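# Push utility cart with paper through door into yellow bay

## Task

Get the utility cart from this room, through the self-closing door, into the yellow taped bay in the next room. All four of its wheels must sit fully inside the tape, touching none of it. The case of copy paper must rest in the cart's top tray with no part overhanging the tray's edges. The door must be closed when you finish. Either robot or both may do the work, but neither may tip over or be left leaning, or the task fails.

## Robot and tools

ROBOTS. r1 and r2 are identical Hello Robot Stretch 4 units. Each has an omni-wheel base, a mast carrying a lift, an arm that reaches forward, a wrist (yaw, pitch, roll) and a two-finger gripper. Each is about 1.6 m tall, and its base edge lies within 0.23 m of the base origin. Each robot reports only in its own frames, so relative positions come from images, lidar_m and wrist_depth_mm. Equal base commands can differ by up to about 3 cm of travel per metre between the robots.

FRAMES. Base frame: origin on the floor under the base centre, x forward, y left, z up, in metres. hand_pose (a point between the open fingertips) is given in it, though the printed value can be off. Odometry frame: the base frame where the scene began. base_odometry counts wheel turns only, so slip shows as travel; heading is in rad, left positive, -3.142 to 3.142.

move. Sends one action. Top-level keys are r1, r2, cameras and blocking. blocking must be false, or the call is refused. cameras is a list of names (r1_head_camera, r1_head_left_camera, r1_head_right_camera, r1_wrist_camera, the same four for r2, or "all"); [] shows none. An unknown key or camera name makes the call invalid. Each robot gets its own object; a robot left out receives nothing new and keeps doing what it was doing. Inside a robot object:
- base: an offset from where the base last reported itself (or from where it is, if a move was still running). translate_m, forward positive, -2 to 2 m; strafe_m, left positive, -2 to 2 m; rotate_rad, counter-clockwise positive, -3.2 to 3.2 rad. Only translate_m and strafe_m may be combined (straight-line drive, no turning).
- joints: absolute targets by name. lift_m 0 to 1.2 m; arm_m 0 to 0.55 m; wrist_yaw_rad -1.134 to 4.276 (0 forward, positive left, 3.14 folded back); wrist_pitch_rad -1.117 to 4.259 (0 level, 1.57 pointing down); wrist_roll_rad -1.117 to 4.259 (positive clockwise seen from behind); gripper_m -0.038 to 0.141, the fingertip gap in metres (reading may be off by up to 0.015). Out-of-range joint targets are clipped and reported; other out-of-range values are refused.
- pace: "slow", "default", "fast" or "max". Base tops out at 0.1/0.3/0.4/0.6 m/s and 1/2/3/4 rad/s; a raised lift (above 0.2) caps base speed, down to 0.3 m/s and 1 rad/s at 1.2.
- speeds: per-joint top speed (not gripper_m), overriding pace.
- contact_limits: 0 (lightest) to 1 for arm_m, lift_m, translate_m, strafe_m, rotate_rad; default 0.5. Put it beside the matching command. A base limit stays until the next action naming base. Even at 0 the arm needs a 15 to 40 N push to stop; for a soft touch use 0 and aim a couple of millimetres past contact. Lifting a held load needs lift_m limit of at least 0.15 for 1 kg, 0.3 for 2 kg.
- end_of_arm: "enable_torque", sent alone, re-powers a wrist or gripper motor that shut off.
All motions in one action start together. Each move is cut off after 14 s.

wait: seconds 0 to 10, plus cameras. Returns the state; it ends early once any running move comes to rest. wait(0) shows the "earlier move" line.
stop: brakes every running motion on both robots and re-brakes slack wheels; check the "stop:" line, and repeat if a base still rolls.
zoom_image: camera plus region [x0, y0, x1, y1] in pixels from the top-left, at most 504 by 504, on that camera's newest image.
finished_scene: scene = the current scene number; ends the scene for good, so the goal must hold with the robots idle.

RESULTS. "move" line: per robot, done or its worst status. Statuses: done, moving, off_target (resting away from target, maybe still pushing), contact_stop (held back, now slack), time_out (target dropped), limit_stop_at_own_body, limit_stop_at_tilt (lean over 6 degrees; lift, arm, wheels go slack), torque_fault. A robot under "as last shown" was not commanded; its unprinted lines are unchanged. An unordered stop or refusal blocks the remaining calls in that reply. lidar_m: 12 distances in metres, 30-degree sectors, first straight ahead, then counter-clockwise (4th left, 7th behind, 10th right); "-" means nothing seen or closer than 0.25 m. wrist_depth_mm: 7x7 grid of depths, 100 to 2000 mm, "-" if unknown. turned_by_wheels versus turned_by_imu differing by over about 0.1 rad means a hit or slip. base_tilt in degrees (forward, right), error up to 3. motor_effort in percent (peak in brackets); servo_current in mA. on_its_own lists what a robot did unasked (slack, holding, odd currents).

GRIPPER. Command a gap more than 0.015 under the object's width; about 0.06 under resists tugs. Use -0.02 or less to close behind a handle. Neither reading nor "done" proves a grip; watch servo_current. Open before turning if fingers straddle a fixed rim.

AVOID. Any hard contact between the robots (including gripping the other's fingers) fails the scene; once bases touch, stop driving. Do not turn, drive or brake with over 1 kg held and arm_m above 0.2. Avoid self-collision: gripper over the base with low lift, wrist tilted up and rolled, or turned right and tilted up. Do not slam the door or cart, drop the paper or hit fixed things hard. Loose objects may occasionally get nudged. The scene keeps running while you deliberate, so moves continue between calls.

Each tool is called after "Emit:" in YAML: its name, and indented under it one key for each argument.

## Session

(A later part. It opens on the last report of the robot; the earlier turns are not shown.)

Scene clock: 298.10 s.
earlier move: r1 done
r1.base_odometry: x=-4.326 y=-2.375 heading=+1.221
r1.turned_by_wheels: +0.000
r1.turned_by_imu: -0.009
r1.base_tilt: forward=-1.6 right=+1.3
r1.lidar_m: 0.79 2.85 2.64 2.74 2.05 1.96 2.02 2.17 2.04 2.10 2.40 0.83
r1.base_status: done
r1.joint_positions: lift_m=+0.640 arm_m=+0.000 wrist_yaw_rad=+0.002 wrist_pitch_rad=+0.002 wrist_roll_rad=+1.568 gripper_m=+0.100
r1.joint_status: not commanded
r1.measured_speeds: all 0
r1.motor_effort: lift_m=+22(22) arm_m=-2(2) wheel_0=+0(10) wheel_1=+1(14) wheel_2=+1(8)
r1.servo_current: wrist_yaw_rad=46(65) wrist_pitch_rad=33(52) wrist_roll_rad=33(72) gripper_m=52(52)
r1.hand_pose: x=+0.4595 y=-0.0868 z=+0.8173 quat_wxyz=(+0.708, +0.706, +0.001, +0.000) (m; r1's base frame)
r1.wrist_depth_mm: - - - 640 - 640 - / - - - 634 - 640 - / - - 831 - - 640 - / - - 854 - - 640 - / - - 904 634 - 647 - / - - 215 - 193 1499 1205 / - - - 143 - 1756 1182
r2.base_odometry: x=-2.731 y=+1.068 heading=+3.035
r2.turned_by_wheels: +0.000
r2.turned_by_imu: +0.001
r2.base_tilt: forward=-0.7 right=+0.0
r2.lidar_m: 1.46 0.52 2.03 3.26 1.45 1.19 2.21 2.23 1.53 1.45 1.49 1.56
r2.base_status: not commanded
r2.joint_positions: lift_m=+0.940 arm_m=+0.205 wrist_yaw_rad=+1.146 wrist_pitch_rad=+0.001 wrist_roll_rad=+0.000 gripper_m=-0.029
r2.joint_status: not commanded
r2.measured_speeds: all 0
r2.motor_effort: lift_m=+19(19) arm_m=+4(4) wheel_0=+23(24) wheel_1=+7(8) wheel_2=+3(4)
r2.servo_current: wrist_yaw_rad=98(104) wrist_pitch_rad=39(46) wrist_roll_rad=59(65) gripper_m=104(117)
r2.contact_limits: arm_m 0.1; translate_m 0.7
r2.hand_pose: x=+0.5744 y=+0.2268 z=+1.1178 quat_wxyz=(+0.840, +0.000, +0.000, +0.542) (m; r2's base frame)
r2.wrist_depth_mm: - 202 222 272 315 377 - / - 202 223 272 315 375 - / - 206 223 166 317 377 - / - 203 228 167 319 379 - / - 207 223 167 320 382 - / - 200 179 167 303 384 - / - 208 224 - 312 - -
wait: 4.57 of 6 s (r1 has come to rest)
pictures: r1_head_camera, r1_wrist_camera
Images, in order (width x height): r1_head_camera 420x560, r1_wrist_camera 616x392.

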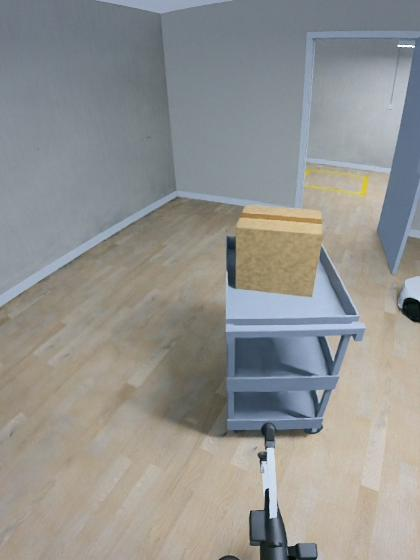

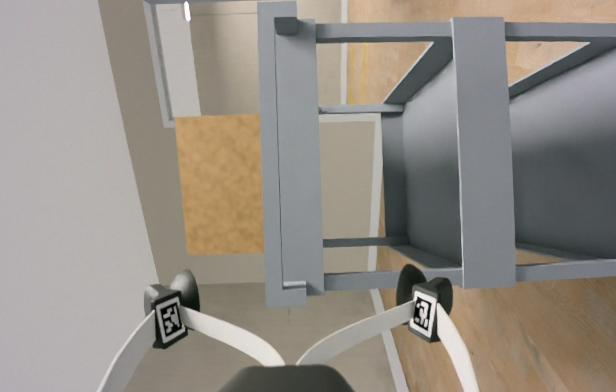

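Emit:
move:
  r1: {"base":{"translate_m":0.16,"strafe_m":-0.1},"joints":{"arm_m":0.2},"pace":"slow"}
  blocking: false

Emit:
wait:
  seconds: 2

Emit:
wait:
  seconds: 3
  cameras: ["r1_wrist_camera","r1_head_camera"]

Scene clock: 314.57 s.
move: r1 moving
r1.base_odometry: x=-4.315 y=-2.366 heading=+1.220
r1.turned_by_wheels: +0.000
r1.turned_by_imu: +0.000
r1.base_tilt: forward=-1.6 right=+1.3
r1.lidar_m: 0.78 2.85 2.65 2.72 2.10 1.96 2.02 2.16 2.02 2.11 2.38 0.82
r1.base_status: translate_m moving; strafe_m moving
r1.joint_positions: lift_m=+0.640 arm_m=+0.013 wrist_yaw_rad=+0.002 wrist_pitch_rad=+0.002 wrist_roll_rad=+1.568 gripper_m=+0.100
r1.joint_status: arm_m moving
r1.measured_speeds: translate_m=+0.047 strafe_m=-0.030 rotate_rad=+0.000 lift_m=+0.000 arm_m=+0.049 wrist_yaw_rad=+0.000 wrist_pitch_rad=+0.000 wrist_roll_rad=+0.000
r1.motor_effort: lift_m=+22(22) arm_m=+4(8) wheel_0=+4(7) wheel_1=-2(3) wheel_2=-5(6)
r1.servo_current: wrist_yaw_rad=39(59) wrist_pitch_rad=39(46) wrist_roll_rad=59(65) gripper_m=46(46)
r1.hand_pose: x=+0.4721 y=-0.0868 z=+0.8173 quat_wxyz=(+0.708, +0.706, +0.001, +0.000) (m; r1's base frame)
r1.wrist_depth_mm: - - - 615 - 627 1138 / - - - 1205 - 615 - / - - 809 - - 615 - / - - 842 615 - 621 - / - - 854 609 - 615 - / - - 213 - 193 1499 1229 / - - - 144 - 1756 1182
r2: as last shown
r2.turned_by_imu: +0.000
r2.base_tilt: forward=-0.7 right=+0.1
r2.lidar_m: 1.44 0.49 2.04 3.30 1.43 1.19 2.22 2.23 1.57 1.46 1.49 1.55
r2.servo_current: wrist_yaw_rad=78(98) wrist_pitch_rad=39(46) wrist_roll_rad=52(59) gripper_m=111(111)
r2.contact_limits: arm_m 0.1; translate_m 0.7
r2.wrist_depth_mm: - 201 221 272 317 379 - / - 202 223 272 315 375 - / - 206 223 166 317 379 - / - 204 227 167 317 379 - / - 207 223 167 320 379 - / - 200 179 167 303 384 - / - 208 224 - 312 - -
pictures: none

Scene clock: 316.57 s.
earlier move: r1 moving
r1.base_odometry: x=-4.180 y=-2.261 heading=+1.221
r1.turned_by_wheels: +0.000
r1.turned_by_imu: +0.000
r1.base_tilt: forward=-1.6 right=+1.3
r1.lidar_m: 0.63 2.85 2.66 2.76 2.28 2.14 2.20 2.17 2.01 2.09 2.12 0.65
r1.base_status: translate_m moving; strafe_m moving
r1.joint_positions: lift_m=+0.640 arm_m=+0.188 wrist_yaw_rad=+0.002 wrist_pitch_rad=+0.002 wrist_roll_rad=+1.568 gripper_m=+0.100
r1.joint_status: arm_m moving
r1.measured_speeds: translate_m=+0.027 strafe_m=-0.017 rotate_rad=+0.002 lift_m=+0.000 arm_m=+0.051 wrist_yaw_rad=+0.000 wrist_pitch_rad=+0.000 wrist_roll_rad=+0.000
r1.motor_effort: lift_m=+22(22) arm_m=+6(8) wheel_0=+6(9) wheel_1=-4(6) wheel_2=-2(6)
r1.servo_current: wrist_yaw_rad=33(65) wrist_pitch_rad=39(52) wrist_roll_rad=33(65) gripper_m=46(46)
r1.hand_pose: x=+0.6471 y=-0.0868 z=+0.8173 quat_wxyz=(+0.708, +0.706, +0.001, +0.000) (m; r1's base frame)
r1.wrist_depth_mm: - - - 289 - 1756 - / - - - 290 - - - / - 484 480 289 - - - / - 500 496 290 - - - / - 517 229 289 - - - / - 535 211 289 190 - - / - - - 140 - 1708 -
r2.base_odometry: x=-2.731 y=+1.068 heading=+3.035
r2.turned_by_wheels: +0.000
r2.turned_by_imu: +0.000
r2.base_tilt: forward=-0.7 right=+0.0
r2.lidar_m: 1.45 0.49 2.03 3.27 1.47 1.19 2.06 2.20 1.54 1.45 1.50 1.53
r2.base_status: not commanded
r2.joint_positions: lift_m=+0.940 arm_m=+0.205 wrist_yaw_rad=+1.146 wrist_pitch_rad=+0.001 wrist_roll_rad=+0.000 gripper_m=-0.029
r2.joint_status: not commanded
r2.measured_speeds: all 0
r2.motor_effort: lift_m=+19(19) arm_m=+4(4) wheel_0=+23(24) wheel_1=+7(8) wheel_2=+3(4)
r2.servo_current: wrist_yaw_rad=91(104) wrist_pitch_rad=39(46) wrist_roll_rad=46(59) gripper_m=111(117)
r2.contact_limits: arm_m 0.1; translate_m 0.7
r2.hand_pose: x=+0.5744 y=+0.2268 z=+1.1178 quat_wxyz=(+0.840, +0.000, +0.000, +0.542) (m; r2's base frame)
r2.wrist_depth_mm: - 202 221 272 314 377 - / - 203 223 273 315 377 - / - 207 223 167 317 377 - / - 204 228 167 319 379 - / - 207 224 167 320 379 - / - 200 179 167 303 384 - / - 208 224 - 312 - -
wait: 2.00 s; no rest
pictures: none

Scene clock: 317.33 s.
earlier move: r1 done
r1.base_odometry: x=-4.177 y=-2.259 heading=+1.220
r1.turned_by_wheels: +0.000
r1.turned_by_imu: +0.000
r1.base_tilt: forward=-1.6 right=+1.3
r1.lidar_m: 0.61 2.86 2.66 2.73 2.28 2.14 2.22 2.16 2.02 2.10 2.09 0.67
r1.base_status: done
r1.joint_positions: lift_m=+0.640 arm_m=+0.200 wrist_yaw_rad=+0.002 wrist_pitch_rad=+0.002 wrist_roll_rad=+1.568 gripper_m=+0.100
r1.joint_status: all done
r1.measured_speeds: all 0
r1.motor_effort: lift_m=+22(22) arm_m=+5(8) wheel_0=+2(9) wheel_1=-3(6) wheel_2=-2(6)
r1.servo_current: wrist_yaw_rad=39(65) wrist_pitch_rad=46(52) wrist_roll_rad=52(65) gripper_m=46(46)
r1.hand_pose: x=+0.6594 y=-0.0868 z=+0.8173 quat_wxyz=(+0.708, +0.706, +0.001, +0.000) (m; r1's base frame)
r1.wrist_depth_mm: - - - 271 - 1808 - / - - - - - - - / - 469 211 272 - - - / - 484 229 272 - - - / - 504 224 272 - - - / - 517 211 272 191 - - / - - - 140 - 1708 -
r2.base_odometry: x=-2.731 y=+1.068 heading=+3.035
r2.turned_by_wheels: +0.000
r2.turned_by_imu: +0.000
r2.base_tilt: forward=-0.7 right=+0.0
r2.lidar_m: 1.45 0.50 2.05 3.28 1.46 1.16 2.02 2.23 1.55 1.43 1.50 1.54
r2.base_status: not commanded
r2.joint_positions: lift_m=+0.940 arm_m=+0.205 wrist_yaw_rad=+1.146 wrist_pitch_rad=+0.001 wrist_roll_rad=+0.000 gripper_m=-0.029
r2.joint_status: not commanded
r2.measured_speeds: all 0
r2.motor_effort: lift_m=+19(19) arm_m=+4(4) wheel_0=+23(24) wheel_1=+7(8) wheel_2=+3(4)
r2.servo_current: wrist_yaw_rad=78(104) wrist_pitch_rad=33(46) wrist_roll_rad=46(59) gripper_m=111(117)
r2.contact_limits: arm_m 0.1; translate_m 0.7
r2.hand_pose: x=+0.5744 y=+0.2268 z=+1.1178 quat_wxyz=(+0.840, +0.000, +0.000, +0.542) (m; r2's base frame)
r2.wrist_depth_mm: - 202 221 272 317 375 - / - 202 222 273 317 375 - / - 206 223 167 317 377 - / - 204 227 167 319 379 - / - 208 223 167 319 382 - / - 200 179 167 304 382 - / - 208 224 - 310 - -
wait: 0.77 of 3 s (r1 has come to rest)
pictures: r1_head_camera, r1_wrist_camera
Images, in order (width x height): r1_head_camera 420x560, r1_wrist_camera 616x392.

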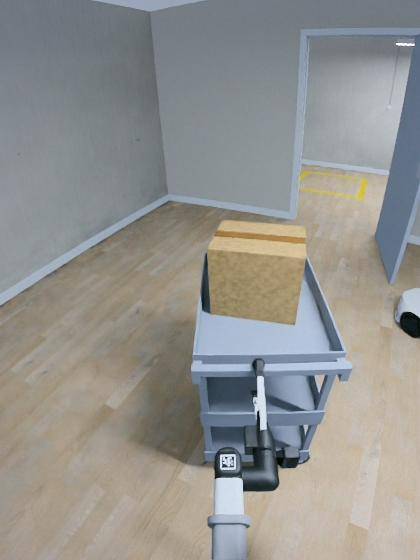

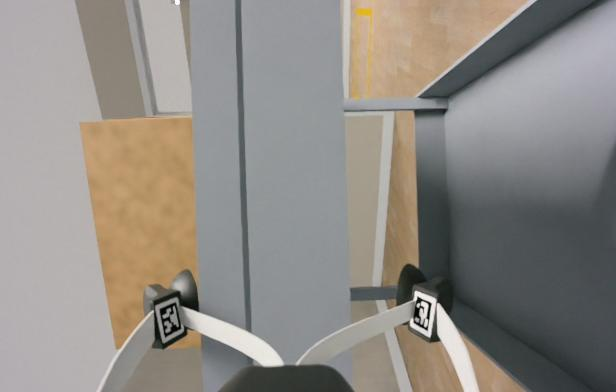

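Emit:
zoom_image:
  camera: "r1_head_camera"
  region: [170, 200, 370, 400]

Emit:
move:
  r1: {"joints":{"lift_m":0.654,"arm_m":0.285},"contact_limits":{"arm_m":0.1},"pace":"slow"}
  blocking: false

Emit:
wait:
  seconds: 0.7

Emit:
wait:
  seconds: 2
  cameras: ["r1_wrist_camera"]

Scaled by 2.520 from the camera's 420x560 image, which has a finer 600x800 frame.

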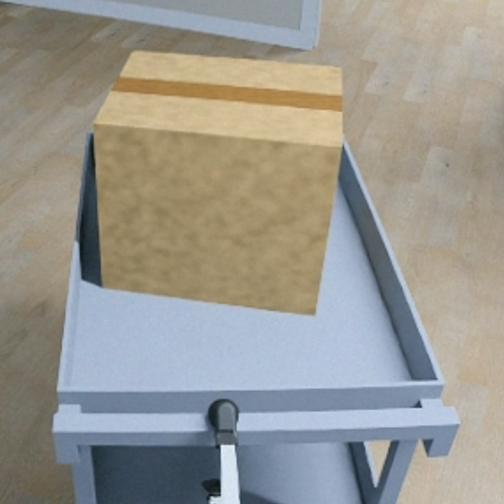

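Scene clock: 326.13 s.
move: r1 moving
r1.base_odometry: x=-4.177 y=-2.259 heading=+1.220
r1.turned_by_wheels: +0.000
r1.turned_by_imu: +0.000
r1.base_tilt: forward=-1.6 right=+1.3
r1.lidar_m: 0.63 2.88 2.68 2.74 2.26 2.14 2.22 2.16 2.03 2.06 2.11 0.65
r1.base_status: not commanded
r1.joint_positions: lift_m=+0.653 arm_m=+0.213 wrist_yaw_rad=+0.002 wrist_pitch_rad=+0.002 wrist_roll_rad=+1.568 gripper_m=+0.100
r1.joint_status: lift_m moving; arm_m moving
r1.measured_speeds: translate_m=+0.000 strafe_m=+0.000 rotate_rad=+0.000 lift_m=+0.008 arm_m=+0.049 wrist_yaw_rad=+0.000 wrist_pitch_rad=+0.000 wrist_roll_rad=+0.000
r1.motor_effort: lift_m=+22(26) arm_m=+7(7) wheel_0=+3(3) wheel_1=-3(4) wheel_2=-2(2)
r1.servo_current: wrist_yaw_rad=52(59) wrist_pitch_rad=46(46) wrist_roll_rad=46(59) gripper_m=39(46)
r1.contact_limits: arm_m 0.1
r1.hand_pose: x=+0.6721 y=-0.0868 z=+0.8311 quat_wxyz=(+0.708, +0.706, +0.001, +0.000) (m; r1's base frame)
r1.wrist_depth_mm: - - - 260 - 1756 - / - - - 260 - - - / - 459 459 262 - - - / - 469 469 260 - - - / - 488 484 262 - - - / - 504 201 260 193 - - / - - - 144 - 1708 -
r2: as last shown
r2.lidar_m: 1.45 0.51 2.02 3.29 1.44 1.19 2.06 2.17 1.56 1.45 1.49 1.53
r2.motor_effort: lift_m=+19(19) arm_m=+4(4) wheel_0=+23(24) wheel_1=+7(8) wheel_2=+3(3)
r2.servo_current: wrist_yaw_rad=91(98) wrist_pitch_rad=46(46) wrist_roll_rad=52(52) gripper_m=104(111)
r2.contact_limits: arm_m 0.1; translate_m 0.7
r2.wrist_depth_mm: - 201 222 272 315 377 - / - 202 223 273 317 377 - / - 206 223 167 317 379 - / - 203 228 167 317 379 - / - 208 224 167 319 379 - / - 200 179 167 306 382 - / - 208 224 - 314 - -
pictures: none

Scene clock: 326.83 s.
earlier move: r1 moving
r1.base_odometry: x=-4.177 y=-2.259 heading=+1.220
r1.turned_by_wheels: +0.000
r1.turned_by_imu: +0.000
r1.base_tilt: forward=-1.6 right=+1.3
r1.lidar_m: 0.63 2.87 2.68 2.75 2.27 2.12 2.20 2.13 2.01 2.07 2.12 0.64
r1.base_status: not commanded
r1.joint_positions: lift_m=+0.654 arm_m=+0.264 wrist_yaw_rad=+0.001 wrist_pitch_rad=+0.000 wrist_roll_rad=+1.568 gripper_m=+0.100
r1.joint_status: lift_m moving; arm_m moving
r1.measured_speeds: translate_m=+0.000 strafe_m=+0.000 rotate_rad=+0.000 lift_m=+0.000 arm_m=+0.065 wrist_yaw_rad=-0.005 wrist_pitch_rad=-0.002 wrist_roll_rad=+0.000
r1.motor_effort: lift_m=+25(26) arm_m=+6(8) wheel_0=+2(3) wheel_1=-3(4) wheel_2=-2(2)
r1.servo_current: wrist_yaw_rad=65(65) wrist_pitch_rad=39(52) wrist_roll_rad=39(59) gripper_m=39(46)
r1.contact_limits: arm_m 0.1
r1.hand_pose: x=+0.7237 y=-0.0871 z=+0.8317 quat_wxyz=(+0.708, +0.706, +0.001, +0.000) (m; r1's base frame)
r1.wrist_depth_mm: - - - 216 216 1756 - / - - - 215 215 1808 - / - 415 413 214 213 - - / - 427 424 213 213 - - / - 439 436 213 213 - - / - 213 - 213 198 - - / - 466 466 153 212 1808 -
r2.base_odometry: x=-2.731 y=+1.068 heading=+3.035
r2.turned_by_wheels: +0.000
r2.turned_by_imu: +0.000
r2.base_tilt: forward=-0.7 right=+0.0
r2.lidar_m: 1.45 0.48 2.03 3.29 1.45 1.20 2.04 2.19 1.55 1.45 1.49 1.56
r2.base_status: not commanded
r2.joint_positions: lift_m=+0.940 arm_m=+0.205 wrist_yaw_rad=+1.146 wrist_pitch_rad=+0.001 wrist_roll_rad=+0.000 gripper_m=-0.029
r2.joint_status: not commanded
r2.measured_speeds: all 0
r2.motor_effort: lift_m=+19(19) arm_m=+4(4) wheel_0=+23(24) wheel_1=+7(8) wheel_2=+3(4)
r2.servo_current: wrist_yaw_rad=85(104) wrist_pitch_rad=39(46) wrist_roll_rad=52(59) gripper_m=104(111)
r2.contact_limits: arm_m 0.1; translate_m 0.7
r2.hand_pose: x=+0.5744 y=+0.2268 z=+1.1178 quat_wxyz=(+0.840, +0.000, +0.000, +0.542) (m; r2's base frame)
r2.wrist_depth_mm: - 202 221 272 317 377 - / - 202 223 273 315 377 - / - 206 223 167 315 377 - / - 204 227 167 317 379 - / - 208 224 167 319 379 - / - 200 179 167 301 382 - / - 208 224 - 310 - -
wait: 0.70 s; no rest
pictures: none

Scene clock: 327.77 s.
earlier move: r1 done
r1.base_odometry: x=-4.177 y=-2.259 heading=+1.220
r1.turned_by_wheels: +0.000
r1.turned_by_imu: +0.000
r1.base_tilt: forward=-1.6 right=+1.3
r1.lidar_m: 0.63 2.87 2.66 2.73 2.24 2.11 2.23 2.16 2.03 2.08 2.12 0.66
r1.base_status: not commanded
r1.joint_positions: lift_m=+0.654 arm_m=+0.285 wrist_yaw_rad=-0.002 wrist_pitch_rad=-0.001 wrist_roll_rad=+1.568 gripper_m=+0.100
r1.joint_status: all done
r1.measured_speeds: all 0
r1.motor_effort: lift_m=+22(26) arm_m=+8(10) wheel_0=+3(3) wheel_1=-3(4) wheel_2=-4(4)
r1.servo_current: wrist_yaw_rad=65(65) wrist_pitch_rad=39(52) wrist_roll_rad=52(59) gripper_m=46(52)
r1.contact_limits: arm_m 0.1
r1.hand_pose: x=+0.7437 y=-0.0881 z=+0.8322 quat_wxyz=(+0.708, +0.706, -0.001, +0.000) (m; r1's base frame)
r1.wrist_depth_mm: - - - 204 204 1756 - / - - - 203 203 1983 - / - 407 402 203 203 - - / - 415 413 202 202 - - / - 427 424 200 201 - - / - 436 - 201 198 216 - / - 449 142 145 200 1808 -
r2.base_odometry: x=-2.731 y=+1.068 heading=+3.035
r2.turned_by_wheels: +0.000
r2.turned_by_imu: +0.000
r2.base_tilt: forward=-0.7 right=+0.0
r2.lidar_m: 1.45 0.50 2.03 3.28 1.41 1.19 2.04 2.22 1.56 1.46 1.51 1.52
r2.base_status: not commanded
r2.joint_positions: lift_m=+0.940 arm_m=+0.205 wrist_yaw_rad=+1.146 wrist_pitch_rad=+0.001 wrist_roll_rad=+0.000 gripper_m=-0.029
r2.joint_status: not commanded
r2.measured_speeds: all 0
r2.motor_effort: lift_m=+19(19) arm_m=+4(4) wheel_0=+24(24) wheel_1=+7(8) wheel_2=+3(4)
r2.servo_current: wrist_yaw_rad=78(104) wrist_pitch_rad=39(52) wrist_roll_rad=46(59) gripper_m=98(111)
r2.contact_limits: arm_m 0.1; translate_m 0.7
r2.hand_pose: x=+0.5744 y=+0.2268 z=+1.1178 quat_wxyz=(+0.840, +0.000, +0.000, +0.542) (m; r2's base frame)
r2.wrist_depth_mm: - 202 221 272 317 375 - / - 202 222 273 317 377 - / - 207 222 166 317 377 - / - 204 229 167 319 382 - / - 208 224 167 319 382 - / - 200 179 167 304 384 - / - 208 224 - 312 - -
wait: 0.93 of 2 s (r1 has come to rest)
pictures: r1_wrist_camera
Images, in order (width x height): r1_wrist_camera 616x392.

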